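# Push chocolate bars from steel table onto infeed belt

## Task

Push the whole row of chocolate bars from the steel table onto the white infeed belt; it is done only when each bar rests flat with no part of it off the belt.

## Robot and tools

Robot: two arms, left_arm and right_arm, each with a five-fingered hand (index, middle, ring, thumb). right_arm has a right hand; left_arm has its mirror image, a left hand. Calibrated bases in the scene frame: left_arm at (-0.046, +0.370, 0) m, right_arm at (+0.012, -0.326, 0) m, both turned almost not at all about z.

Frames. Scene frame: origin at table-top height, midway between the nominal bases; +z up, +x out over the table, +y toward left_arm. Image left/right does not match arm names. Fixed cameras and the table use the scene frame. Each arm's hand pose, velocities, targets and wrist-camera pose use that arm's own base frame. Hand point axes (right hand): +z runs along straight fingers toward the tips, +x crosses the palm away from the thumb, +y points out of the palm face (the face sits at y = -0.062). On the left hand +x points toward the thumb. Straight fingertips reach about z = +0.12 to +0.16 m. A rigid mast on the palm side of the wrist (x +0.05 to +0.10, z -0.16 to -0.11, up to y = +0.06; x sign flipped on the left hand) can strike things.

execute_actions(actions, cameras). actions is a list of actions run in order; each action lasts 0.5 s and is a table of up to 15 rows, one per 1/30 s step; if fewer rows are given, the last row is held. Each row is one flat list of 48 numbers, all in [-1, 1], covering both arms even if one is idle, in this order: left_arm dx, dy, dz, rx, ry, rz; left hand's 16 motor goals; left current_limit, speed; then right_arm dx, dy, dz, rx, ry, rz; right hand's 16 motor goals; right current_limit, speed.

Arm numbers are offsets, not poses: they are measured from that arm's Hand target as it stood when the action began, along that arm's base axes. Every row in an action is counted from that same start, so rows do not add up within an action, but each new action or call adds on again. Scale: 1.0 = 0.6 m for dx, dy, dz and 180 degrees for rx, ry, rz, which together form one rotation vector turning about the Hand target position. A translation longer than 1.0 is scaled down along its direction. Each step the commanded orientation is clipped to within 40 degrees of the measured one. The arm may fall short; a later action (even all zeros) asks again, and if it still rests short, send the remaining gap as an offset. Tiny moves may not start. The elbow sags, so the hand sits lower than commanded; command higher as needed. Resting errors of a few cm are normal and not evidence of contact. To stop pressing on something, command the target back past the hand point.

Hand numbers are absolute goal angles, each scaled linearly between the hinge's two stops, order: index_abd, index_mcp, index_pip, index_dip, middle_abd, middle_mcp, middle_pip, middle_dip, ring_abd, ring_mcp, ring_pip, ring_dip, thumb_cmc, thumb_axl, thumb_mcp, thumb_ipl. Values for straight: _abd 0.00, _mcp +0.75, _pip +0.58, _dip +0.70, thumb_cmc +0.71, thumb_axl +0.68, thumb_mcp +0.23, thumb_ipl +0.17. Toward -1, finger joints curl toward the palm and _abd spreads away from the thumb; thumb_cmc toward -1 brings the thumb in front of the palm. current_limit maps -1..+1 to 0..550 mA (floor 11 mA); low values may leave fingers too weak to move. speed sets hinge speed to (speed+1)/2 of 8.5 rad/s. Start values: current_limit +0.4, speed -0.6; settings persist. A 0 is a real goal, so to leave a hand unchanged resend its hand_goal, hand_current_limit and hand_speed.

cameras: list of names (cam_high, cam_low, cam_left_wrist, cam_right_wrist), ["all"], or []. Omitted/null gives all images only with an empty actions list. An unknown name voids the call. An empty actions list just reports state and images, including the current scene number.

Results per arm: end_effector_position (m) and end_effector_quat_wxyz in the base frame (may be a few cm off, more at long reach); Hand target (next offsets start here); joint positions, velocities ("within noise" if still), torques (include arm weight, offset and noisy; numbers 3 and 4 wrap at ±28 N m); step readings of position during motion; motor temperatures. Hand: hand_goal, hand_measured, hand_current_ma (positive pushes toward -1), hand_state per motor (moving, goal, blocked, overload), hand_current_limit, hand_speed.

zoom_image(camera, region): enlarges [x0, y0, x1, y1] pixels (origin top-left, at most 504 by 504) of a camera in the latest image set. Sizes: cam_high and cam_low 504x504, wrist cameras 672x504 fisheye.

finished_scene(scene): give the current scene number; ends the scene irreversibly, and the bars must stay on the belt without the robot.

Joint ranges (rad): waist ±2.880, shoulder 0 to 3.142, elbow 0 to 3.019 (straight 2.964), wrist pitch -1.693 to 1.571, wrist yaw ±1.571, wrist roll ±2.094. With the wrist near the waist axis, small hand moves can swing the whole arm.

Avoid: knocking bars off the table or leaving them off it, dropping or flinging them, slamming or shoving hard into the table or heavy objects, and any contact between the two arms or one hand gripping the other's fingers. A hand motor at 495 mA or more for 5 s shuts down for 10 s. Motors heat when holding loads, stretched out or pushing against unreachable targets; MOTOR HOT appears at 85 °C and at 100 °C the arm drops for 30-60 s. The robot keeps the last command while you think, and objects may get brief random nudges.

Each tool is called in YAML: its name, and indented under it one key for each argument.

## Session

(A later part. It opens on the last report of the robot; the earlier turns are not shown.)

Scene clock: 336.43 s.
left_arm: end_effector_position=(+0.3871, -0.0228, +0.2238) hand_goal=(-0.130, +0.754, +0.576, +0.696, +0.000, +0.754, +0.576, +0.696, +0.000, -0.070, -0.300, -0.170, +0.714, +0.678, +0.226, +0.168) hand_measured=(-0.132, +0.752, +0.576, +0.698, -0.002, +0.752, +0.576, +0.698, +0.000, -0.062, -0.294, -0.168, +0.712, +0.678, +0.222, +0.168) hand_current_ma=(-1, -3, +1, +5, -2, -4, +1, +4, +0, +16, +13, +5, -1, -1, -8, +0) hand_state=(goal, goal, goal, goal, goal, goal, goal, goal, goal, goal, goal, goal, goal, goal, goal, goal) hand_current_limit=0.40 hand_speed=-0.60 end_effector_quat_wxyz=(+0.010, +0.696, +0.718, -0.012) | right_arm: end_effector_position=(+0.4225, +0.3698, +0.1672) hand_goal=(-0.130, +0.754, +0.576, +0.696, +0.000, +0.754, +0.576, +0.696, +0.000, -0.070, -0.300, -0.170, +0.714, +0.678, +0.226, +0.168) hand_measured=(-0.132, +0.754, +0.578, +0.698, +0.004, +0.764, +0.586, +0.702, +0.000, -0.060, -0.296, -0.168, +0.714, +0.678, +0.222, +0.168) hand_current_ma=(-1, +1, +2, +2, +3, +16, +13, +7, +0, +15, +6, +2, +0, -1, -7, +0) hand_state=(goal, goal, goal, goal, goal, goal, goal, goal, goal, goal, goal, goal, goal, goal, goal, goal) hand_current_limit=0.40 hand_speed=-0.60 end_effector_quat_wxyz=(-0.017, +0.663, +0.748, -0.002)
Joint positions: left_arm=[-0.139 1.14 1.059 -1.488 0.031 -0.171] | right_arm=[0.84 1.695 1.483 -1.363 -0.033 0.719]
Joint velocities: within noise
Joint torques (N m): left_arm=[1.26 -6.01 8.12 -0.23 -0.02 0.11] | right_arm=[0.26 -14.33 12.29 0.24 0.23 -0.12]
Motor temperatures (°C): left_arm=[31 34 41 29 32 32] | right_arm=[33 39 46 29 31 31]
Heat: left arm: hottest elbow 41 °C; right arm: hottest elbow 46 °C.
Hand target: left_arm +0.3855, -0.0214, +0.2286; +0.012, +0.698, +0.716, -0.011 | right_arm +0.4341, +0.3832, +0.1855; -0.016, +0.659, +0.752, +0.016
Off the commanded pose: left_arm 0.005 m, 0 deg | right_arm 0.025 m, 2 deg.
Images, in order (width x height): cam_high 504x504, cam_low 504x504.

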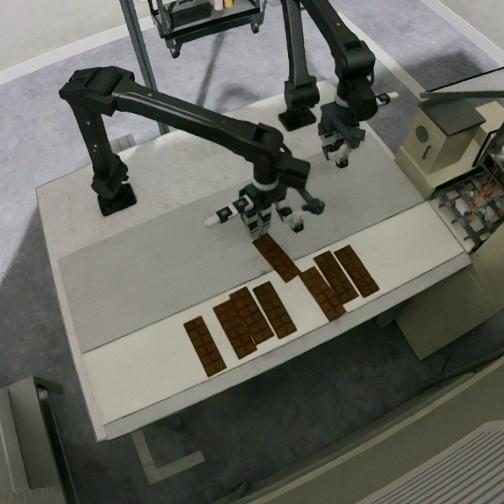

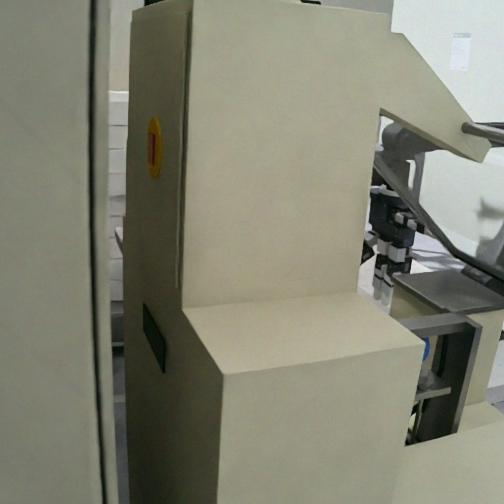

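execute_actions:
  actions:
    - [[0,0,0,0,0,0,-0.13,0.754,0.576,0.696,0,0.754,0.576,0.696,0,-0.07,-0.3,-0.17,0.714,0.678,0.226,0.168,0.4,-0.6,-0.033,0,0.01,0,0,0,-0.13,0.754,0.576,0.696,0,0.754,0.576,0.696,0,-0.07,-0.3,-0.17,0.714,0.678,0.226,0.168,0.4,-0.6]]
    - [[0,0,0,0,0,0,-0.13,0.754,0.576,0.696,0,0.754,0.576,0.696,0,-0.07,-0.3,-0.17,0.714,0.678,0.226,0.168,0.4,-0.6,-0.033,0,0.083,0,0,0,-0.13,0.754,0.576,0.696,0,0.754,0.576,0.696,0,-0.07,-0.3,-0.17,0.714,0.678,0.226,0.168,0.4,-0.6]]
  cameras: ["cam_high","cam_right_wrist"]

zoom_image:
  camera: "cam_right_wrist"
  region: [200, 0, 672, 354]

zoom_image:
  camera: "cam_high"
  region: [250, 230, 350, 330]

Scene clock: 341.47 s.
left_arm: end_effector_position=(+0.3871, -0.0228, +0.2238) hand_goal=(-0.130, +0.754, +0.576, +0.696, +0.000, +0.754, +0.576, +0.696, +0.000, -0.070, -0.300, -0.170, +0.714, +0.678, +0.226, +0.168) hand_measured=(-0.132, +0.752, +0.576, +0.698, -0.002, +0.752, +0.576, +0.698, +0.000, -0.062, -0.294, -0.168, +0.712, +0.678, +0.222, +0.168) hand_current_ma=(-1, -3, +1, +5, -2, -4, +1, +4, +0, +16, +13, +5, -1, -1, -8, +0) hand_state=(goal, goal, goal, goal, goal, goal, goal, goal, goal, goal, goal, goal, goal, goal, goal, goal) hand_current_limit=0.40 hand_speed=-0.60 end_effector_quat_wxyz=(+0.010, +0.696, +0.718, -0.012) | right_arm: end_effector_position=(+0.3897, +0.3729, +0.2184) hand_goal=(-0.130, +0.754, +0.576, +0.696, +0.000, +0.754, +0.576, +0.696, +0.000, -0.070, -0.300, -0.170, +0.714, +0.678, +0.226, +0.168) hand_measured=(-0.132, +0.754, +0.578, +0.698, +0.002, +0.754, +0.578, +0.698, +0.000, -0.060, -0.296, -0.168, +0.714, +0.678, +0.222, +0.168) hand_current_ma=(-1, +0, +2, +2, +2, +0, +2, +3, +0, +15, +6, +2, +0, -1, -7, +0) hand_state=(goal, goal, goal, goal, goal, goal, goal, goal, goal, goal, goal, goal, goal, goal, goal, goal) hand_current_limit=0.40 hand_speed=-0.60 end_effector_quat_wxyz=(-0.016, +0.658, +0.753, -0.004)
Joint positions: left_arm=[-0.139 1.14 1.059 -1.488 0.031 -0.171] | right_arm=[0.893 1.625 1.53 -1.482 -0.032 0.759]
Joint torques (N m): left_arm=[1.26 -6.01 8.12 -0.23 -0.01 0.11] | right_arm=[0.79 -14.56 12.03 -0.02 0.24 0.07]
Heat: left arm: hottest elbow 41 °C; right arm: hottest elbow 47 °C.
Hand target: left_arm +0.3855, -0.0214, +0.2286; +0.012, +0.698, +0.716, -0.011 | right_arm +0.3945, +0.3832, +0.2414; -0.016, +0.659, +0.752, +0.016
Off the commanded pose: left_arm 0.005 m, 0 deg | right_arm 0.026 m, 2 deg.
Step readings (end_effector_position of left_arm | right_arm):
0: (+0.3871, -0.0228, +0.2238) | (+0.4225, +0.3698, +0.1672)
1: (+0.3871, -0.0228, +0.2238) | (+0.4225, +0.3698, +0.1672)
2: (+0.3871, -0.0228, +0.2238) | (+0.4225, +0.3698, +0.1672)
4: (+0.3871, -0.0228, +0.2238) | (+0.4209, +0.3712, +0.1672)
8: (+0.3871, -0.0228, +0.2238) | (+0.4176, +0.3742, +0.1671)
15: (+0.3871, -0.0228, +0.2238) | (+0.4139, +0.3780, +0.1673)
16: (+0.3871, -0.0228, +0.2238) | (+0.4134, +0.3780, +0.1675)
17: (+0.3871, -0.0228, +0.2238) | (+0.4112, +0.3767, +0.1677)
19: (+0.3871, -0.0228, +0.2238) | (+0.4040, +0.3734, +0.1706)
23: (+0.3871, -0.0228, +0.2238) | (+0.3932, +0.3672, +0.1872)
30: (+0.3871, -0.0228, +0.2238) | (+0.3905, +0.3731, +0.2177)
Images, in order (width x height): cam_high 504x504, cam_right_wrist 672x504.

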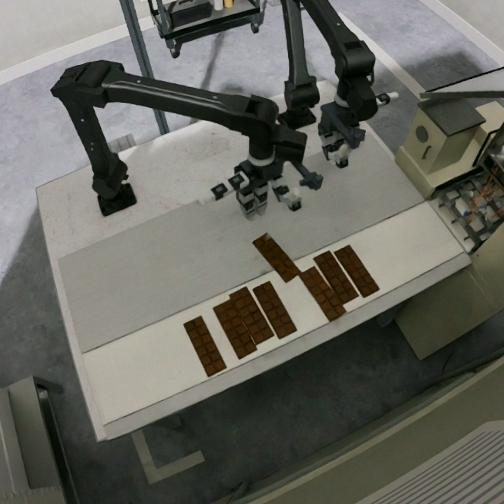

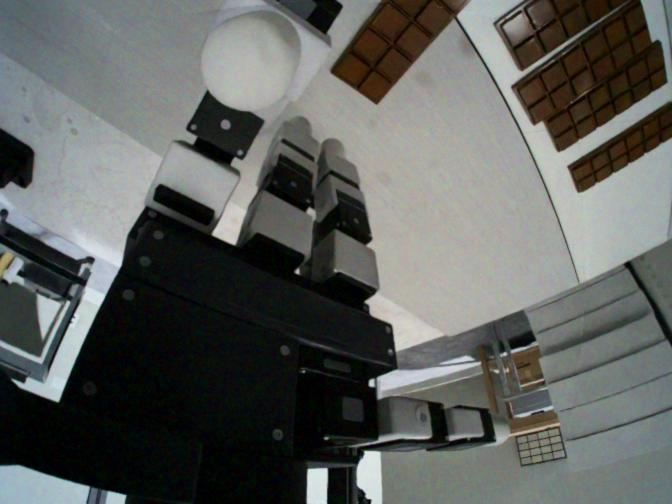

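Scaled by 1.068 from the camera's 672x504 image, which has a finer 960x720 frame.

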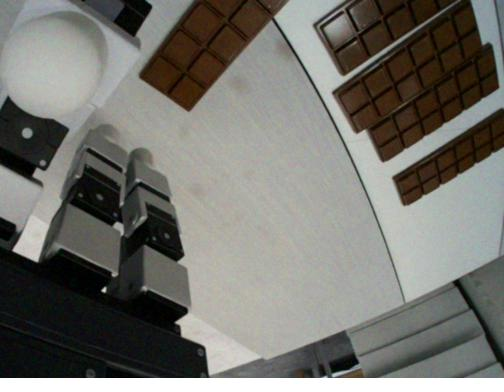

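Scaled by 5.040 from the camera's 504x504 image, which has a finer 720x720 frame.

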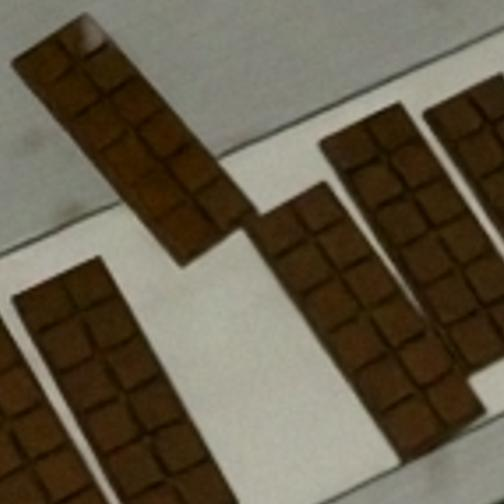

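execute_actions:
  actions:
    - [[0,0,0,0,0,0,-0.13,0.754,0.576,0.696,0,0.754,0.576,0.696,0,-0.07,-0.3,-0.17,0.714,0.678,0.226,0.168,0.4,-0.6,0.1,0.01,0.03,0,0,0,-0.13,0.754,0.576,0.696,0,0.754,0.576,0.696,0,-0.07,-0.3,-0.17,0.714,0.678,0.226,0.168,0.4,-0.6]]
    - [[0,0,0,0,0,0,-0.13,0.754,0.576,0.696,0,0.754,0.576,0.696,0,-0.07,-0.3,-0.17,0.714,0.678,0.226,0.168,0.4,-0.6,0.09,0.007,-0.03,0,0,0,-0.13,0.754,0.576,0.696,0,0.754,0.576,0.696,0,-0.07,-0.3,-0.17,0.714,0.678,0.226,0.168,0.4,-0.6]]
  cameras: ["cam_high","cam_right_wrist"]

zoom_image:
  camera: "cam_right_wrist"
  region: [200, 0, 450, 200]

zoom_image:
  camera: "cam_high"
  region: [230, 190, 370, 330]

Scene clock: 343.90 s.
left_arm: end_effector_position=(+0.3871, -0.0228, +0.2238) hand_goal=(-0.130, +0.754, +0.576, +0.696, +0.000, +0.754, +0.576, +0.696, +0.000, -0.070, -0.300, -0.170, +0.714, +0.678, +0.226, +0.168) hand_measured=(-0.132, +0.752, +0.576, +0.698, -0.002, +0.752, +0.576, +0.698, +0.000, -0.062, -0.294, -0.168, +0.712, +0.678, +0.222, +0.168) hand_current_ma=(-1, -3, +1, +5, -2, -4, +1, +4, +0, +16, +13, +5, -1, -1, -8, +0) hand_state=(goal, goal, goal, goal, goal, goal, goal, goal, goal, goal, goal, goal, goal, goal, goal, goal) hand_current_limit=0.40 hand_speed=-0.60 end_effector_quat_wxyz=(+0.010, +0.696, +0.718, -0.012) | right_arm: end_effector_position=(+0.5014, +0.3831, +0.2128) hand_goal=(-0.130, +0.754, +0.576, +0.696, +0.000, +0.754, +0.576, +0.696, +0.000, -0.070, -0.300, -0.170, +0.714, +0.678, +0.226, +0.168) hand_measured=(-0.132, +0.754, +0.578, +0.698, +0.002, +0.754, +0.578, +0.698, +0.000, -0.060, -0.296, -0.168, +0.714, +0.678, +0.222, +0.168) hand_current_ma=(-1, -1, +2, +2, +2, -1, +2, +3, +0, +15, +6, +2, +0, -1, -7, +0) hand_state=(goal, goal, goal, goal, goal, goal, goal, goal, goal, goal, goal, goal, goal, goal, goal, goal) hand_current_limit=0.40 hand_speed=-0.60 end_effector_quat_wxyz=(-0.017, +0.664, +0.747, -0.009)
Joint positions: left_arm=[-0.139 1.14 1.059 -1.488 0.031 -0.171] | right_arm=[0.753 1.864 1.838 -1.566 -0.032 0.635]
Joint torques (N m): left_arm=[1.26 -6.01 8.12 -0.23 -0.01 0.11] | right_arm=[0.67 -18.96 12.38 0.1 0.09 -0.12]
Heat: left arm: hottest elbow 41 °C; right arm: hottest elbow 47 °C.
Hand target: left_arm +0.3855, -0.0214, +0.2286; +0.012, +0.698, +0.716, -0.011 | right_arm +0.5086, +0.3933, +0.2414; -0.016, +0.659, +0.752, +0.016
Off the commanded pose: left_arm 0.005 m, 0 deg | right_arm 0.031 m, 3 deg.
Step readings (end_effector_position of left_arm | right_arm):
0: (+0.3871, -0.0228, +0.2238) | (+0.3897, +0.3729, +0.2184)
1: (+0.3871, -0.0228, +0.2238) | (+0.3898, +0.3730, +0.2187)
2: (+0.3871, -0.0228, +0.2238) | (+0.3908, +0.3731, +0.2199)
4: (+0.3871, -0.0228, +0.2238) | (+0.3980, +0.3762, +0.2251)
8: (+0.3871, -0.0228, +0.2238) | (+0.4297, +0.3816, +0.2386)
15: (+0.3871, -0.0228, +0.2238) | (+0.4475, +0.3760, +0.2382)
16: (+0.3871, -0.0228, +0.2238) | (+0.4474, +0.3763, +0.2375)
17: (+0.3871, -0.0228, +0.2238) | (+0.4493, +0.3772, +0.2367)
19: (+0.3871, -0.0228, +0.2238) | (+0.4575, +0.3827, +0.2363)
23: (+0.3871, -0.0228, +0.2238) | (+0.4820, +0.3877, +0.2291)
30: (+0.3871, -0.0228, +0.2238) | (+0.4993, +0.3807, +0.2082)
Images, in order (width x height): cam_high 504x504, cam_right_wrist 672x504.

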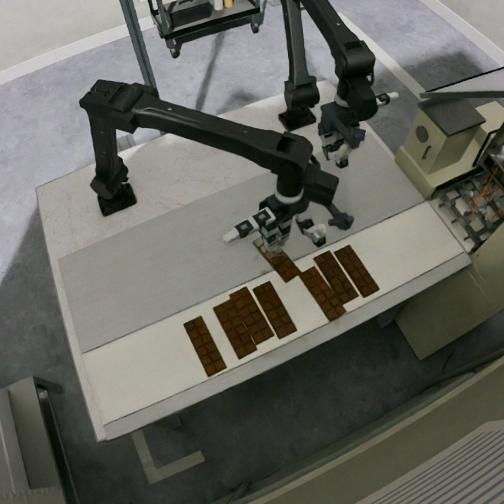

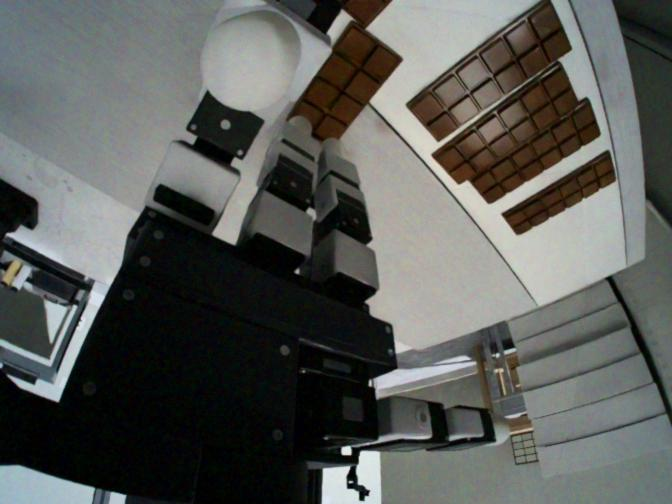

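Scaled by 2.016 from the camera's 672x504 image, which has a finer 960x720 frame.

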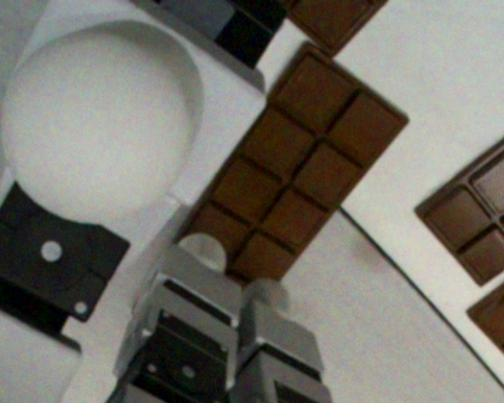

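Scaled by 3.600 from the camera's 504x504 image, which has a finer 720x720 frame.

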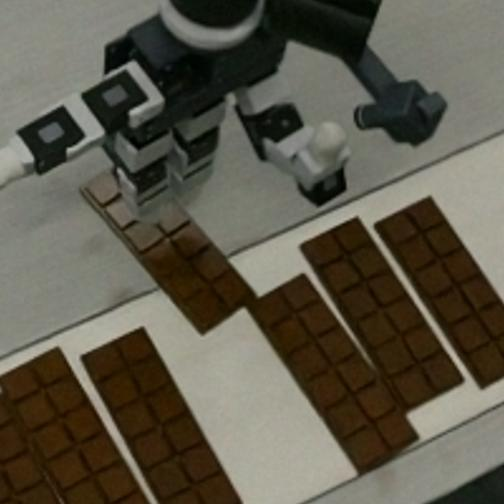

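execute_actions:
  actions:
    - [[0,0,0,0,0,0,-0.13,0.754,0.576,0.696,0,0.754,0.576,0.696,0,-0.07,-0.3,-0.17,0.714,0.678,0.226,0.168,0.4,-0.6,0.0,0.0,-0.05,0,0,0,-0.13,0.754,0.576,0.696,0,0.754,0.576,0.696,0,-0.07,-0.3,-0.17,0.714,0.678,0.226,0.168,0.4,-0.6]]
  cameras: ["cam_right_wrist"]

zoom_image:
  camera: "cam_right_wrist"
  region: [200, 0, 450, 200]

Scene clock: 345.67 s.
left_arm: end_effector_position=(+0.3871, -0.0228, +0.2238) hand_goal=(-0.130, +0.754, +0.576, +0.696, +0.000, +0.754, +0.576, +0.696, +0.000, -0.070, -0.300, -0.170, +0.714, +0.678, +0.226, +0.168) hand_measured=(-0.132, +0.752, +0.576, +0.698, -0.002, +0.752, +0.576, +0.698, +0.000, -0.062, -0.294, -0.168, +0.712, +0.678, +0.222, +0.168) hand_current_ma=(-1, -3, +1, +5, -2, -4, +1, +4, +0, +16, +13, +5, -1, -1, -8, +0) hand_state=(goal, goal, goal, goal, goal, goal, goal, goal, goal, goal, goal, goal, goal, goal, goal, goal) hand_current_limit=0.40 hand_speed=-0.60 end_effector_quat_wxyz=(+0.010, +0.696, +0.718, -0.012) | right_arm: end_effector_position=(+0.5067, +0.3883, +0.2075) hand_goal=(-0.130, +0.754, +0.576, +0.696, +0.000, +0.754, +0.576, +0.696, +0.000, -0.070, -0.300, -0.170, +0.714, +0.678, +0.226, +0.168) hand_measured=(-0.132, +0.754, +0.578, +0.698, +0.002, +0.754, +0.578, +0.698, +0.000, -0.060, -0.296, -0.168, +0.714, +0.678, +0.222, +0.168) hand_current_ma=(-1, -1, +2, +2, +2, -1, +2, +3, +0, +15, +6, +2, +0, -1, -7, +0) hand_state=(goal, goal, goal, goal, goal, goal, goal, goal, goal, goal, goal, goal, goal, goal, goal, goal) hand_current_limit=0.40 hand_speed=-0.60 end_effector_quat_wxyz=(-0.016, +0.664, +0.748, +0.006)
Joint positions: left_arm=[-0.139 1.14 1.059 -1.488 0.031 -0.171] | right_arm=[0.753 1.864 1.82 -1.517 -0.033 0.634]
Joint torques (N m): left_arm=[1.26 -6.01 8.12 -0.23 -0.01 0.11] | right_arm=[0.32 -18.08 8.51 1.01 0.09 -0.11]
Heat: left arm: hottest elbow 41 °C; right arm: hottest elbow 47 °C.
Hand target: left_arm +0.3855, -0.0214, +0.2286; +0.012, +0.698, +0.716, -0.011 | right_arm +0.5086, +0.3933, +0.2114; -0.016, +0.659, +0.752, +0.016
Off the commanded pose: left_arm 0.005 m, 0 deg | right_arm 0.007 m, 1 deg.
Step readings (end_effector_position of left_arm | right_arm):
0: (+0.3871, -0.0228, +0.2238) | (+0.5014, +0.3831, +0.2128)
1: (+0.3871, -0.0228, +0.2238) | (+0.5014, +0.3831, +0.2128)
2: (+0.3871, -0.0228, +0.2238) | (+0.5014, +0.3832, +0.2128)
4: (+0.3871, -0.0228, +0.2238) | (+0.5031, +0.3848, +0.2133)
8: (+0.3871, -0.0228, +0.2238) | (+0.5072, +0.3887, +0.2123)
15: (+0.3871, -0.0228, +0.2238) | (+0.5063, +0.3880, +0.2074)
Images, in order (width x height): cam_right_wrist 672x504.

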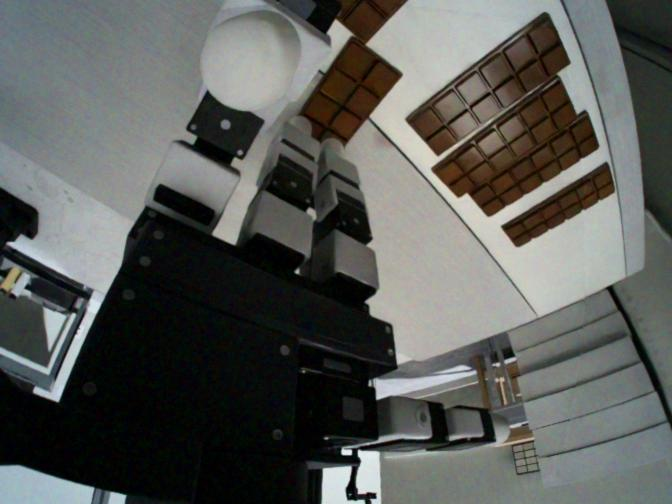

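Scaled by 2.016 from the camera's 672x504 image, which has a finer 960x720 frame.

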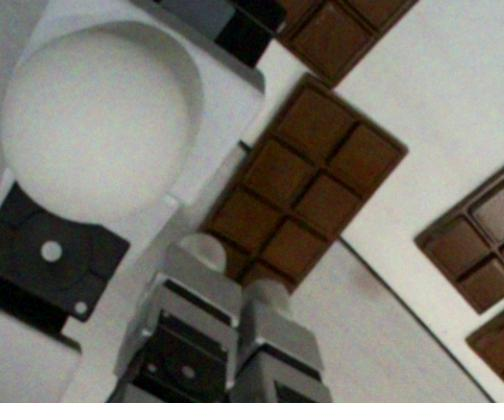

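execute_actions:
  actions:
    - [[0,0,0,0,0,0,-0.13,0.754,0.576,0.696,0,0.754,0.576,0.696,0,-0.07,-0.3,-0.17,0.714,0.678,0.226,0.168,0.4,-0.6,0.0,0.0,-0.05,0,0,0,-0.13,0.754,0.576,0.696,0,0.754,0.576,0.696,0,-0.07,-0.3,-0.17,0.714,0.678,0.226,0.168,0.4,-0.6]]
  cameras: ["cam_right_wrist","cam_high"]

zoom_image:
  camera: "cam_right_wrist"
  region: [200, 0, 450, 200]

zoom_image:
  camera: "cam_high"
  region: [230, 190, 370, 330]

Scene clock: 347.27 s.
left_arm: end_effector_position=(+0.3871, -0.0228, +0.2238) hand_goal=(-0.130, +0.754, +0.576, +0.696, +0.000, +0.754, +0.576, +0.696, +0.000, -0.070, -0.300, -0.170, +0.714, +0.678, +0.226, +0.168) hand_measured=(-0.132, +0.752, +0.576, +0.698, -0.002, +0.752, +0.576, +0.698, +0.000, -0.062, -0.294, -0.168, +0.712, +0.678, +0.222, +0.168) hand_current_ma=(-1, -3, +1, +5, -2, -4, +1, +4, +0, +16, +13, +5, -1, -1, -8, +0) hand_state=(goal, goal, goal, goal, goal, goal, goal, goal, goal, goal, goal, goal, goal, goal, goal, goal) hand_current_limit=0.40 hand_speed=-0.60 end_effector_quat_wxyz=(+0.010, +0.696, +0.718, -0.012) | right_arm: end_effector_position=(+0.5064, +0.3882, +0.1777) hand_goal=(-0.130, +0.754, +0.576, +0.696, +0.000, +0.754, +0.576, +0.696, +0.000, -0.070, -0.300, -0.170, +0.714, +0.678, +0.226, +0.168) hand_measured=(-0.132, +0.754, +0.578, +0.698, +0.004, +0.754, +0.578, +0.698, +0.000, -0.060, -0.296, -0.168, +0.714, +0.678, +0.222, +0.168) hand_current_ma=(-1, -1, +2, +2, +3, +1, +2, +2, +0, +16, +6, +2, +0, -1, -7, +0) hand_state=(goal, goal, goal, goal, goal, goal, goal, goal, goal, goal, goal, goal, goal, goal, goal, goal) hand_current_limit=0.40 hand_speed=-0.60 end_effector_quat_wxyz=(-0.016, +0.664, +0.748, +0.006)
Joint positions: left_arm=[-0.139 1.14 1.059 -1.488 0.031 -0.171] | right_arm=[0.753 1.87 1.75 -1.442 -0.033 0.634]
Joint torques (N m): left_arm=[1.26 -6.01 8.12 -0.23 -0.01 0.11] | right_arm=[0.21 -18.43 8.53 0.99 0.11 -0.11]
Heat: left arm: hottest elbow 41 °C; right arm: hottest elbow 47 °C.
Hand target: left_arm +0.3855, -0.0214, +0.2286; +0.012, +0.698, +0.716, -0.011 | right_arm +0.5086, +0.3933, +0.1814; -0.016, +0.659, +0.752, +0.016
Off the commanded pose: left_arm 0.005 m, 0 deg | right_arm 0.007 m, 1 deg.
Step readings (end_effector_position of left_arm | right_arm):
0: (+0.3871, -0.0228, +0.2238) | (+0.5067, +0.3883, +0.2075)
1: (+0.3871, -0.0228, +0.2238) | (+0.5067, +0.3883, +0.2072)
2: (+0.3871, -0.0228, +0.2238) | (+0.5070, +0.3886, +0.2055)
4: (+0.3871, -0.0228, +0.2238) | (+0.5079, +0.3895, +0.1999)
8: (+0.3871, -0.0228, +0.2238) | (+0.5053, +0.3871, +0.1823)
15: (+0.3871, -0.0228, +0.2238) | (+0.5059, +0.3877, +0.1775)
Images, in order (width x height): cam_high 504x504, cam_right_wrist 672x504.

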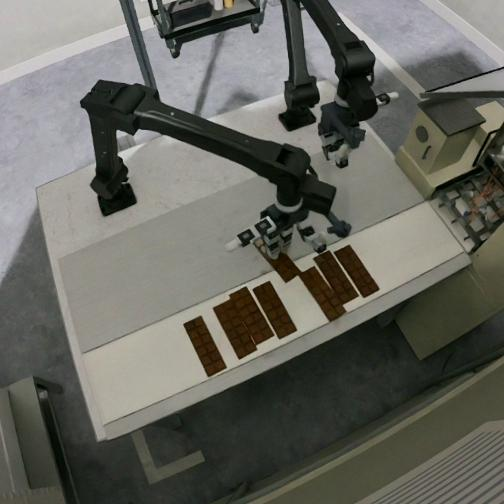

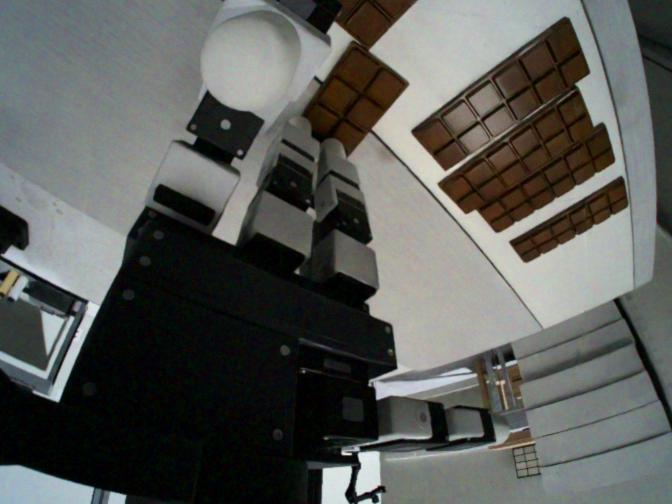

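Scaled by 2.016 from the camera's 672x504 image, which has a finer 960x720 frame.

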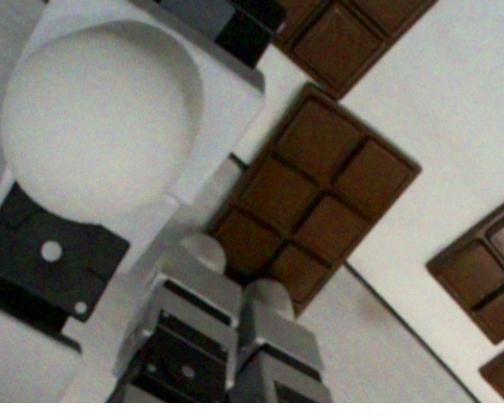

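Scaled by 3.600 from the camera's 504x504 image, which has a finer 720x720 frame.

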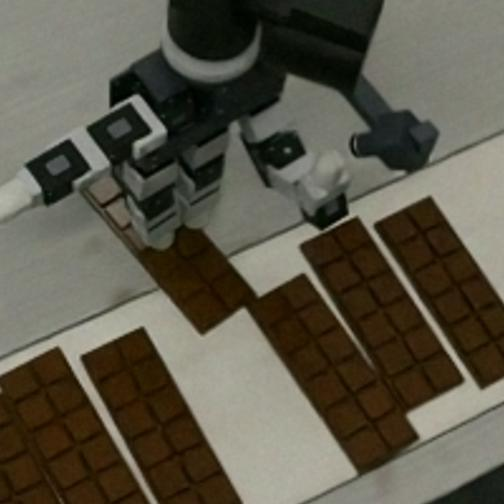

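execute_actions:
  actions:
    - [[0,0,0,0,0,0,-0.13,0.754,0.576,0.696,0,0.754,0.576,0.696,0,-0.07,-0.3,-0.17,0.714,0.678,0.226,0.168,0.4,-0.6,0.0,-0.012,-0.01,0,0,0,-0.13,0.754,0.576,0.696,0,0.754,0.576,0.696,0,-0.07,-0.3,-0.17,0.714,0.678,0.226,0.168,0.4,-0.6]]
  cameras: ["cam_right_wrist"]

zoom_image:
  camera: "cam_right_wrist"
  region: [200, 0, 450, 200]

Scene clock: 348.83 s.
left_arm: end_effector_position=(+0.3871, -0.0228, +0.2238) hand_goal=(-0.130, +0.754, +0.576, +0.696, +0.000, +0.754, +0.576, +0.696, +0.000, -0.070, -0.300, -0.170, +0.714, +0.678, +0.226, +0.168) hand_measured=(-0.132, +0.752, +0.576, +0.698, -0.002, +0.752, +0.576, +0.698, +0.000, -0.062, -0.294, -0.168, +0.712, +0.678, +0.222, +0.168) hand_current_ma=(-1, -3, +1, +5, -2, -4, +1, +4, +0, +16, +13, +5, -1, -1, -8, +0) hand_state=(goal, goal, goal, goal, goal, goal, goal, goal, goal, goal, goal, goal, goal, goal, goal, goal) hand_current_limit=0.40 hand_speed=-0.60 end_effector_quat_wxyz=(+0.010, +0.696, +0.718, -0.012) | right_arm: end_effector_position=(+0.5054, +0.3879, +0.1769) hand_goal=(-0.130, +0.754, +0.576, +0.696, +0.000, +0.754, +0.576, +0.696, +0.000, -0.070, -0.300, -0.170, +0.714, +0.678, +0.226, +0.168) hand_measured=(-0.132, +0.754, +0.578, +0.698, +0.004, +0.756, +0.578, +0.698, +0.000, -0.060, -0.296, -0.168, +0.714, +0.678, +0.222, +0.168) hand_current_ma=(-1, -1, +2, +2, +3, +1, +2, +2, +0, +16, +6, +2, +0, -1, -7, +0) hand_state=(goal, goal, goal, goal, goal, goal, goal, goal, goal, goal, goal, goal, goal, goal, goal, goal) hand_current_limit=0.40 hand_speed=-0.60 end_effector_quat_wxyz=(-0.016, +0.660, +0.751, +0.012)
Joint positions: left_arm=[-0.139 1.14 1.059 -1.488 0.031 -0.171] | right_arm=[0.753 1.859 1.731 -1.423 -0.033 0.626]
Joint torques (N m): left_arm=[1.26 -6.01 8.12 -0.23 -0.01 0.11] | right_arm=[-0.32 -18.02 7.58 1.07 0.1 -0.11]
Heat: left arm: hottest elbow 41 °C; right arm: hottest elbow 47 °C.
Hand target: left_arm +0.3855, -0.0214, +0.2286; +0.012, +0.698, +0.716, -0.011 | right_arm +0.5086, +0.3861, +0.1755; -0.016, +0.659, +0.752, +0.016
Off the commanded pose: left_arm 0.005 m, 0 deg | right_arm 0.004 m, 1 deg.
Step readings (end_effector_position of left_arm | right_arm):
0: (+0.3871, -0.0228, +0.2238) | (+0.5064, +0.3882, +0.1777)
1: (+0.3871, -0.0228, +0.2238) | (+0.5065, +0.3882, +0.1777)
2: (+0.3871, -0.0228, +0.2238) | (+0.5065, +0.3882, +0.1771)
4: (+0.3871, -0.0228, +0.2238) | (+0.5062, +0.3881, +0.1762)
8: (+0.3871, -0.0228, +0.2238) | (+0.5056, +0.3878, +0.1768)
15: (+0.3871, -0.0228, +0.2238) | (+0.5054, +0.3878, +0.1766)
Images, in order (width x height): cam_right_wrist 672x504.

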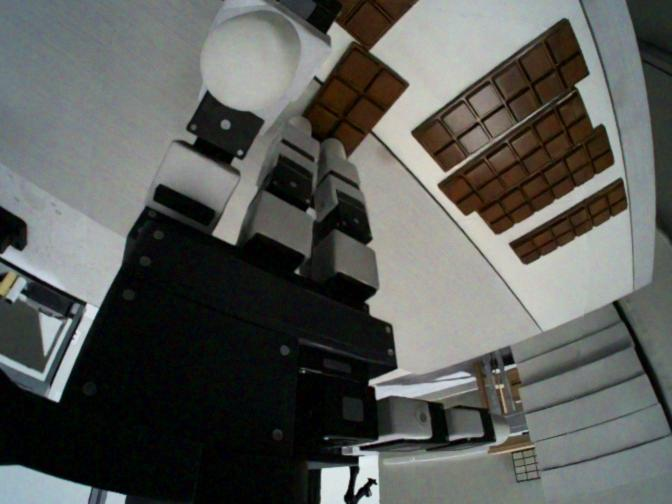

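Scaled by 2.016 from the camera's 672x504 image, which has a finer 960x720 frame.

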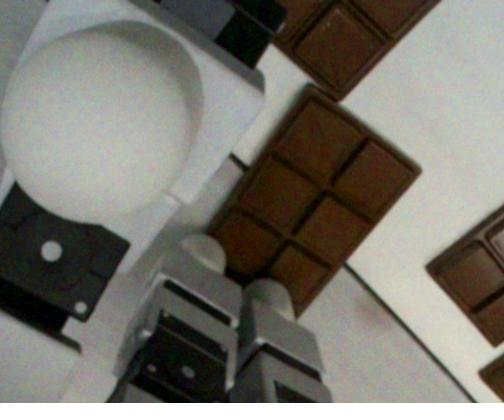

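execute_actions:
  actions:
    - [[0,0,0,0,0,0,-0.13,0.754,0.576,0.696,0,0.754,0.576,0.696,0,-0.07,-0.3,-0.17,0.714,0.678,0.226,0.168,0.4,-0.6,0.0,-0.005,0.03,0,0,0,-0.13,0.754,0.576,0.696,0,0.754,0.576,0.696,0,-0.07,-0.3,-0.17,0.714,0.678,0.226,0.168,0.4,-0.6]]
    - [[0,0,0,0,0,0,-0.13,0.754,0.576,0.696,0,0.754,0.576,0.696,0,-0.07,-0.3,-0.17,0.714,0.678,0.226,0.168,0.4,-0.6,0.0,0.0,-0.03,0,0,0,-0.13,0.754,0.576,0.696,0,0.754,0.576,0.696,0,-0.07,-0.3,-0.17,0.714,0.678,0.226,0.168,0.4,-0.6]]
  cameras: ["cam_right_wrist"]

zoom_image:
  camera: "cam_right_wrist"
  region: [200, 0, 450, 200]

Scene clock: 350.90 s.
left_arm: end_effector_position=(+0.3871, -0.0228, +0.2238) hand_goal=(-0.130, +0.754, +0.576, +0.696, +0.000, +0.754, +0.576, +0.696, +0.000, -0.070, -0.300, -0.170, +0.714, +0.678, +0.226, +0.168) hand_measured=(-0.132, +0.752, +0.576, +0.698, -0.002, +0.752, +0.576, +0.698, +0.000, -0.062, -0.294, -0.168, +0.712, +0.678, +0.222, +0.168) hand_current_ma=(-1, -3, +1, +5, -2, -4, +1, +4, +0, +16, +13, +5, -1, -1, -8, +0) hand_state=(goal, goal, goal, goal, goal, goal, goal, goal, goal, goal, goal, goal, goal, goal, goal, goal) hand_current_limit=0.40 hand_speed=-0.60 end_effector_quat_wxyz=(+0.010, +0.696, +0.718, -0.012) | right_arm: end_effector_position=(+0.5040, +0.3868, +0.1767) hand_goal=(-0.130, +0.754, +0.576, +0.696, +0.000, +0.754, +0.576, +0.696, +0.000, -0.070, -0.300, -0.170, +0.714, +0.678, +0.226, +0.168) hand_measured=(-0.132, +0.754, +0.578, +0.698, -0.006, +0.748, +0.572, +0.696, +0.000, -0.060, -0.296, -0.168, +0.714, +0.678, +0.222, +0.168) hand_current_ma=(-1, -1, +2, +2, -5, -7, -4, -1, +0, +16, +6, +2, +0, -1, -7, +0) hand_state=(goal, goal, goal, goal, goal, goal, goal, goal, goal, goal, goal, goal, goal, goal, goal, goal) hand_current_limit=0.40 hand_speed=-0.60 end_effector_quat_wxyz=(-0.016, +0.659, +0.752, +0.011)
Joint positions: left_arm=[-0.139 1.14 1.059 -1.488 0.031 -0.171] | right_arm=[0.753 1.854 1.723 -1.42 -0.034 0.621]
Joint torques (N m): left_arm=[1.26 -6.01 8.12 -0.23 -0.01 0.11] | right_arm=[-0.5 -18.02 7.5 1.13 0.15 -0.11]
Heat: left arm: hottest elbow 41 °C; right arm: hottest elbow 46 °C.
Hand target: left_arm +0.3855, -0.0214, +0.2286; +0.012, +0.698, +0.716, -0.011 | right_arm +0.5085, +0.3832, +0.1754; -0.016, +0.659, +0.752, +0.016
Off the commanded pose: left_arm 0.005 m, 0 deg | right_arm 0.006 m, 1 deg.
Step readings (end_effector_position of left_arm | right_arm):
0: (+0.3871, -0.0228, +0.2238) | (+0.5054, +0.3879, +0.1769)
1: (+0.3871, -0.0228, +0.2238) | (+0.5054, +0.3879, +0.1769)
2: (+0.3871, -0.0228, +0.2238) | (+0.5054, +0.3879, +0.1771)
4: (+0.3871, -0.0228, +0.2238) | (+0.5053, +0.3879, +0.1773)
8: (+0.3871, -0.0228, +0.2238) | (+0.5044, +0.3870, +0.1772)
15: (+0.3871, -0.0228, +0.2238) | (+0.5039, +0.3866, +0.1770)
16: (+0.3871, -0.0228, +0.2238) | (+0.5038, +0.3866, +0.1770)
17: (+0.3871, -0.0228, +0.2238) | (+0.5038, +0.3866, +0.1770)
19: (+0.3871, -0.0228, +0.2238) | (+0.5042, +0.3870, +0.1771)
23: (+0.3871, -0.0228, +0.2238) | (+0.5041, +0.3869, +0.1766)
30: (+0.3871, -0.0228, +0.2238) | (+0.5039, +0.3867, +0.1767)
Images, in order (width x height): cam_right_wrist 672x504.

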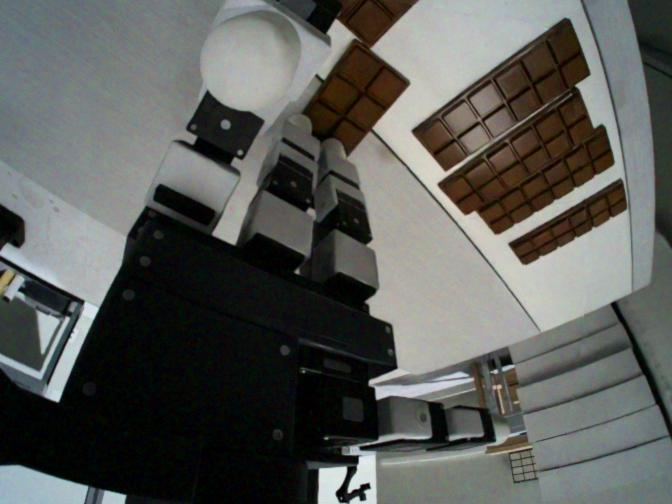

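Scaled by 2.016 from the camera's 672x504 image, which has a finer 960x720 frame.

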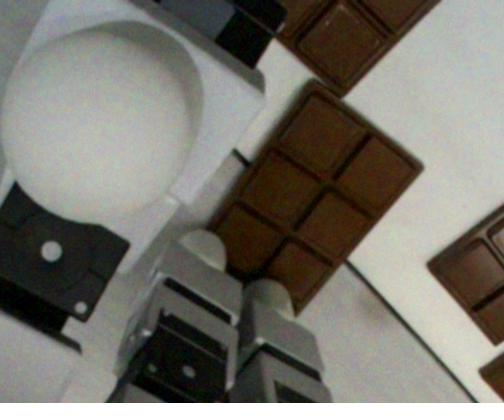

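execute_actions:
  actions:
    - [[0,0,0,0,0,0,-0.13,0.754,0.576,0.696,0,0.754,0.576,0.696,0,-0.07,-0.3,-0.17,0.714,0.678,0.226,0.168,0.4,-0.6,0.0,0.0,-0.013,0,0,0,-0.13,0.754,0.576,0.696,0,0.754,0.576,0.696,0,-0.07,-0.3,-0.17,0.714,0.678,0.226,0.168,0.4,-0.6]]
  cameras: []

Scene clock: 352.37 s.
left_arm: end_effector_position=(+0.3871, -0.0228, +0.2238) hand_goal=(-0.130, +0.754, +0.576, +0.696, +0.000, +0.754, +0.576, +0.696, +0.000, -0.070, -0.300, -0.170, +0.714, +0.678, +0.226, +0.168) hand_measured=(-0.132, +0.752, +0.576, +0.698, -0.002, +0.752, +0.576, +0.698, +0.000, -0.062, -0.294, -0.168, +0.712, +0.678, +0.222, +0.168) hand_current_ma=(-1, -3, +1, +5, -2, -4, +1, +4, +0, +16, +13, +5, -1, -1, -8, +0) hand_state=(goal, goal, goal, goal, goal, goal, goal, goal, goal, goal, goal, goal, goal, goal, goal, goal) hand_current_limit=0.40 hand_speed=-0.60 end_effector_quat_wxyz=(+0.010, +0.696, +0.718, -0.012) | right_arm: end_effector_position=(+0.5039, +0.3860, +0.1768) hand_goal=(-0.130, +0.754, +0.576, +0.696, +0.000, +0.754, +0.576, +0.696, +0.000, -0.070, -0.300, -0.170, +0.714, +0.678, +0.226, +0.168) hand_measured=(-0.130, +0.756, +0.578, +0.698, -0.004, +0.752, +0.574, +0.696, +0.000, -0.060, -0.296, -0.168, +0.714, +0.678, +0.222, +0.168) hand_current_ma=(+0, +3, +2, +2, -3, -2, -2, -1, +0, +16, +6, +2, +0, -1, -7, +0) hand_state=(goal, goal, goal, goal, goal, goal, goal, goal, goal, goal, goal, goal, goal, goal, goal, goal) hand_current_limit=0.40 hand_speed=-0.60 end_effector_quat_wxyz=(-0.016, +0.659, +0.752, +0.016)
Joint positions: left_arm=[-0.139 1.14 1.059 -1.488 0.031 -0.171] | right_arm=[0.752 1.846 1.71 -1.405 -0.034 0.621]
Joint torques (N m): left_arm=[1.26 -6.01 8.13 -0.23 -0.01 0.11] | right_arm=[-0.56 -16.97 7.23 1.25 0.11 -0.12]
Heat: left arm: hottest elbow 41 °C; right arm: hottest elbow 46 °C.
Hand target: left_arm +0.3855, -0.0214, +0.2286; +0.012, +0.698, +0.716, -0.011 | right_arm +0.5086, +0.3830, +0.1677; -0.016, +0.659, +0.752, +0.017
Off the commanded pose: left_arm 0.005 m, 0 deg | right_arm 0.011 m, 0 deg.
Step readings (end_effector_position of left_arm | right_arm):
0: (+0.3871, -0.0228, +0.2238) | (+0.5040, +0.3868, +0.1767)
1: (+0.3871, -0.0228, +0.2238) | (+0.5040, +0.3868, +0.1767)
2: (+0.3871, -0.0228, +0.2238) | (+0.5039, +0.3867, +0.1763)
4: (+0.3871, -0.0228, +0.2238) | (+0.5040, +0.3865, +0.1766)
8: (+0.3871, -0.0228, +0.2238) | (+0.5037, +0.3862, +0.1766)
15: (+0.3871, -0.0228, +0.2238) | (+0.5039, +0.3861, +0.1767)
No camera images: "cameras" was empty.

execute_actions:
  actions:
    - [[0,0,0,0,0,0,-0.13,0.754,0.576,0.696,0,0.754,0.576,0.696,0,-0.07,-0.3,-0.17,0.714,0.678,0.226,0.168,0.4,-0.6,-0.06,-0.012,0.0,0,0,-0.03,-0.13,0.754,0.576,0.696,0,0.754,0.576,0.696,0,-0.07,-0.3,-0.17,0.714,0.678,0.226,0.168,0.4,-0.6]]
  cameras: ["cam_right_wrist","cam_high"]

zoom_image:
  camera: "cam_right_wrist"
  region: [200, 0, 450, 200]

zoom_image:
  camera: "cam_high"
  region: [230, 190, 370, 330]

Scene clock: 354.27 s.
left_arm: end_effector_position=(+0.3871, -0.0228, +0.2238) hand_goal=(-0.130, +0.754, +0.576, +0.696, +0.000, +0.754, +0.576, +0.696, +0.000, -0.070, -0.300, -0.170, +0.714, +0.678, +0.226, +0.168) hand_measured=(-0.132, +0.752, +0.576, +0.698, -0.002, +0.752, +0.576, +0.698, +0.000, -0.062, -0.294, -0.168, +0.712, +0.678, +0.222, +0.168) hand_current_ma=(-1, -3, +1, +5, -2, -4, +1, +4, +0, +16, +13, +5, -1, -1, -8, +0) hand_state=(goal, goal, goal, goal, goal, goal, goal, goal, goal, goal, goal, goal, goal, goal, goal, goal) hand_current_limit=0.40 hand_speed=-0.60 end_effector_quat_wxyz=(+0.010, +0.696, +0.718, -0.012) | right_arm: end_effector_position=(+0.4807, +0.3730, +0.1769) hand_goal=(-0.130, +0.754, +0.576, +0.696, +0.000, +0.754, +0.576, +0.696, +0.000, -0.070, -0.300, -0.170, +0.714, +0.678, +0.226, +0.168) hand_measured=(-0.134, +0.736, +0.564, +0.690, -0.004, +0.744, +0.570, +0.694, +0.000, -0.060, -0.296, -0.168, +0.714, +0.678, +0.222, +0.168) hand_current_ma=(-4, -38, -19, -7, -3, -18, -8, -2, +0, +16, +6, +2, +0, -1, -7, +0) hand_state=(goal, goal, goal, goal, goal, goal, goal, goal, goal, goal, goal, goal, goal, goal, goal, goal) hand_current_limit=0.40 hand_speed=-0.60 end_effector_quat_wxyz=(-0.012, +0.693, +0.720, +0.024)
Joint positions: left_arm=[-0.139 1.14 1.059 -1.488 0.031 -0.171] | right_arm=[0.775 1.784 1.619 -1.358 -0.025 0.738]
Joint torques (N m): left_arm=[1.26 -6.01 8.13 -0.23 -0.01 0.11] | right_arm=[1.32 -16.26 6.97 0.81 -0.05 0.11]
Heat: left arm: hottest elbow 41 °C; right arm: hottest elbow 46 °C.
Hand target: left_arm +0.3855, -0.0214, +0.2286; +0.012, +0.698, +0.716, -0.011 | right_arm +0.4725, +0.3758, +0.1676; -0.015, +0.694, +0.720, +0.017
Off the commanded pose: left_arm 0.005 m, 0 deg | right_arm 0.013 m, 1 deg.
Step readings (end_effector_position of left_arm | right_arm):
0: (+0.3871, -0.0228, +0.2238) | (+0.5039, +0.3860, +0.1768)
1: (+0.3871, -0.0228, +0.2238) | (+0.5037, +0.3858, +0.1765)
2: (+0.3871, -0.0228, +0.2238) | (+0.5030, +0.3848, +0.1761)
4: (+0.3871, -0.0228, +0.2238) | (+0.4975, +0.3817, +0.1771)
8: (+0.3871, -0.0228, +0.2238) | (+0.4864, +0.3752, +0.1767)
15: (+0.3871, -0.0228, +0.2238) | (+0.4809, +0.3740, +0.1769)
Images, in order (width x height): cam_high 504x504, cam_right_wrist 672x504.

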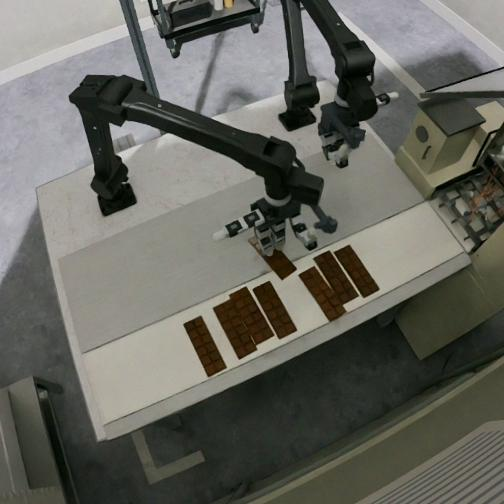

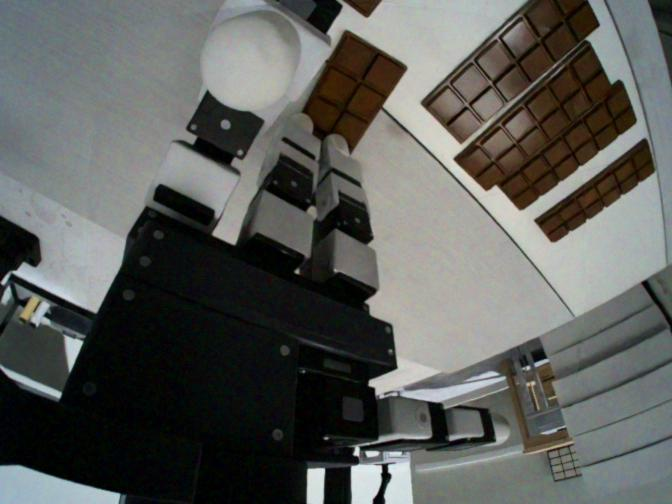

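Scaled by 2.016 from the camera's 672x504 image, which has a finer 960x720 frame.

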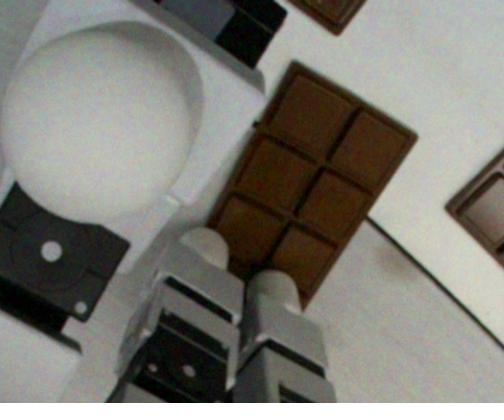

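Scaled by 3.600 from the camera's 504x504 image, which has a finer 720x720 frame.

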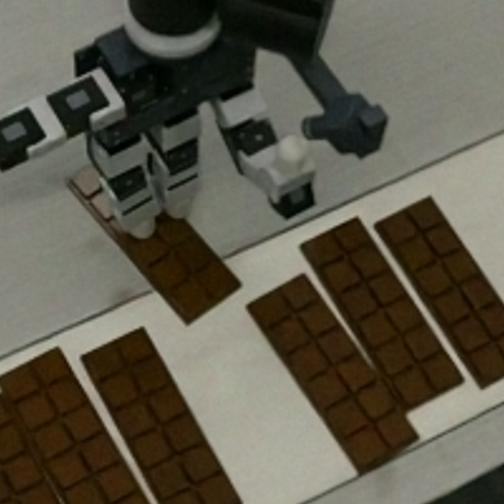

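execute_actions:
  actions:
    - [[0,0,0,0,0,0,-0.13,0.754,0.576,0.696,0,0.754,0.576,0.696,0,-0.07,-0.3,-0.17,0.714,0.678,0.226,0.168,0.4,-0.6,-0.055,0,0.0,0,0,0,-0.13,0.754,0.576,0.696,0,0.754,0.576,0.696,0,-0.07,-0.3,-0.17,0.714,0.678,0.226,0.168,0.4,-0.6]]
  cameras: ["cam_right_wrist","cam_high"]

zoom_image:
  camera: "cam_high"
  region: [230, 190, 370, 330]

Scene clock: 356.60 s.
left_arm: end_effector_position=(+0.3871, -0.0228, +0.2238) hand_goal=(-0.130, +0.754, +0.576, +0.696, +0.000, +0.754, +0.576, +0.696, +0.000, -0.070, -0.300, -0.170, +0.714, +0.678, +0.226, +0.168) hand_measured=(-0.132, +0.752, +0.576, +0.698, -0.002, +0.752, +0.576, +0.698, +0.000, -0.062, -0.294, -0.168, +0.712, +0.678, +0.222, +0.168) hand_current_ma=(-1, -3, +1, +5, -2, -4, +1, +4, +0, +16, +13, +5, -1, -1, -8, +0) hand_state=(goal, goal, goal, goal, goal, goal, goal, goal, goal, goal, goal, goal, goal, goal, goal, goal) hand_current_limit=0.40 hand_speed=-0.60 end_effector_quat_wxyz=(+0.010, +0.696, +0.718, -0.012) | right_arm: end_effector_position=(+0.4458, +0.3738, +0.1758) hand_goal=(-0.130, +0.754, +0.576, +0.696, +0.000, +0.754, +0.576, +0.696, +0.000, -0.070, -0.300, -0.170, +0.714, +0.678, +0.226, +0.168) hand_measured=(-0.132, +0.734, +0.562, +0.690, +0.000, +0.740, +0.566, +0.692, +0.000, -0.060, -0.296, -0.168, +0.714, +0.678, +0.222, +0.168) hand_current_ma=(-2, -42, -24, -9, +0, -26, -15, -5, +0, +16, +6, +2, +0, -1, -7, +0) hand_state=(goal, goal, goal, goal, goal, goal, goal, goal, goal, goal, goal, goal, goal, goal, goal, goal) hand_current_limit=0.40 hand_speed=-0.60 end_effector_quat_wxyz=(-0.012, +0.693, +0.720, +0.022)
Joint positions: left_arm=[-0.139 1.14 1.059 -1.488 0.031 -0.171] | right_arm=[0.823 1.725 1.537 -1.339 -0.023 0.785]
Joint torques (N m): left_arm=[1.26 -6.01 8.12 -0.23 -0.01 0.11] | right_arm=[0.97 -15.38 7.02 0.9 -0.04 0.08]
Heat: left arm: hottest elbow 41 °C; right arm: hottest elbow 46 °C.
Hand target: left_arm +0.3855, -0.0214, +0.2286; +0.012, +0.698, +0.716, -0.011 | right_arm +0.4396, +0.3758, +0.1677; -0.015, +0.694, +0.720, +0.017
Off the commanded pose: left_arm 0.005 m, 0 deg | right_arm 0.010 m, 1 deg.
Step readings (end_effector_position of left_arm | right_arm):
0: (+0.3871, -0.0228, +0.2238) | (+0.4807, +0.3730, +0.1769)
1: (+0.3871, -0.0228, +0.2238) | (+0.4805, +0.3731, +0.1767)
2: (+0.3871, -0.0228, +0.2238) | (+0.4791, +0.3724, +0.1763)
4: (+0.3871, -0.0228, +0.2238) | (+0.4736, +0.3702, +0.1769)
8: (+0.3871, -0.0228, +0.2238) | (+0.4554, +0.3705, +0.1762)
15: (+0.3871, -0.0228, +0.2238) | (+0.4463, +0.3738, +0.1758)
Images, in order (width x height): cam_high 504x504, cam_right_wrist 672x504.

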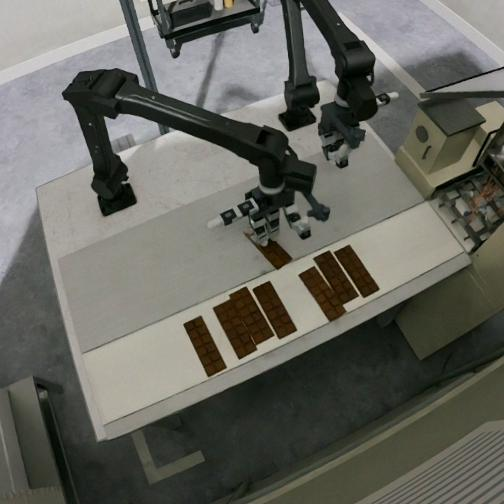

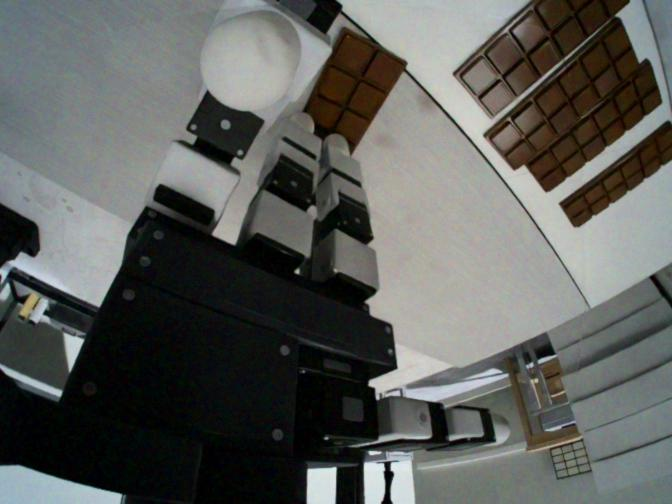

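Scaled by 3.600 from the camera's 504x504 image, which has a finer 720x720 frame.

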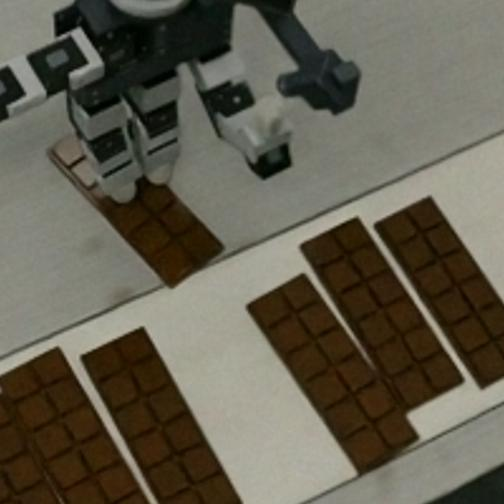

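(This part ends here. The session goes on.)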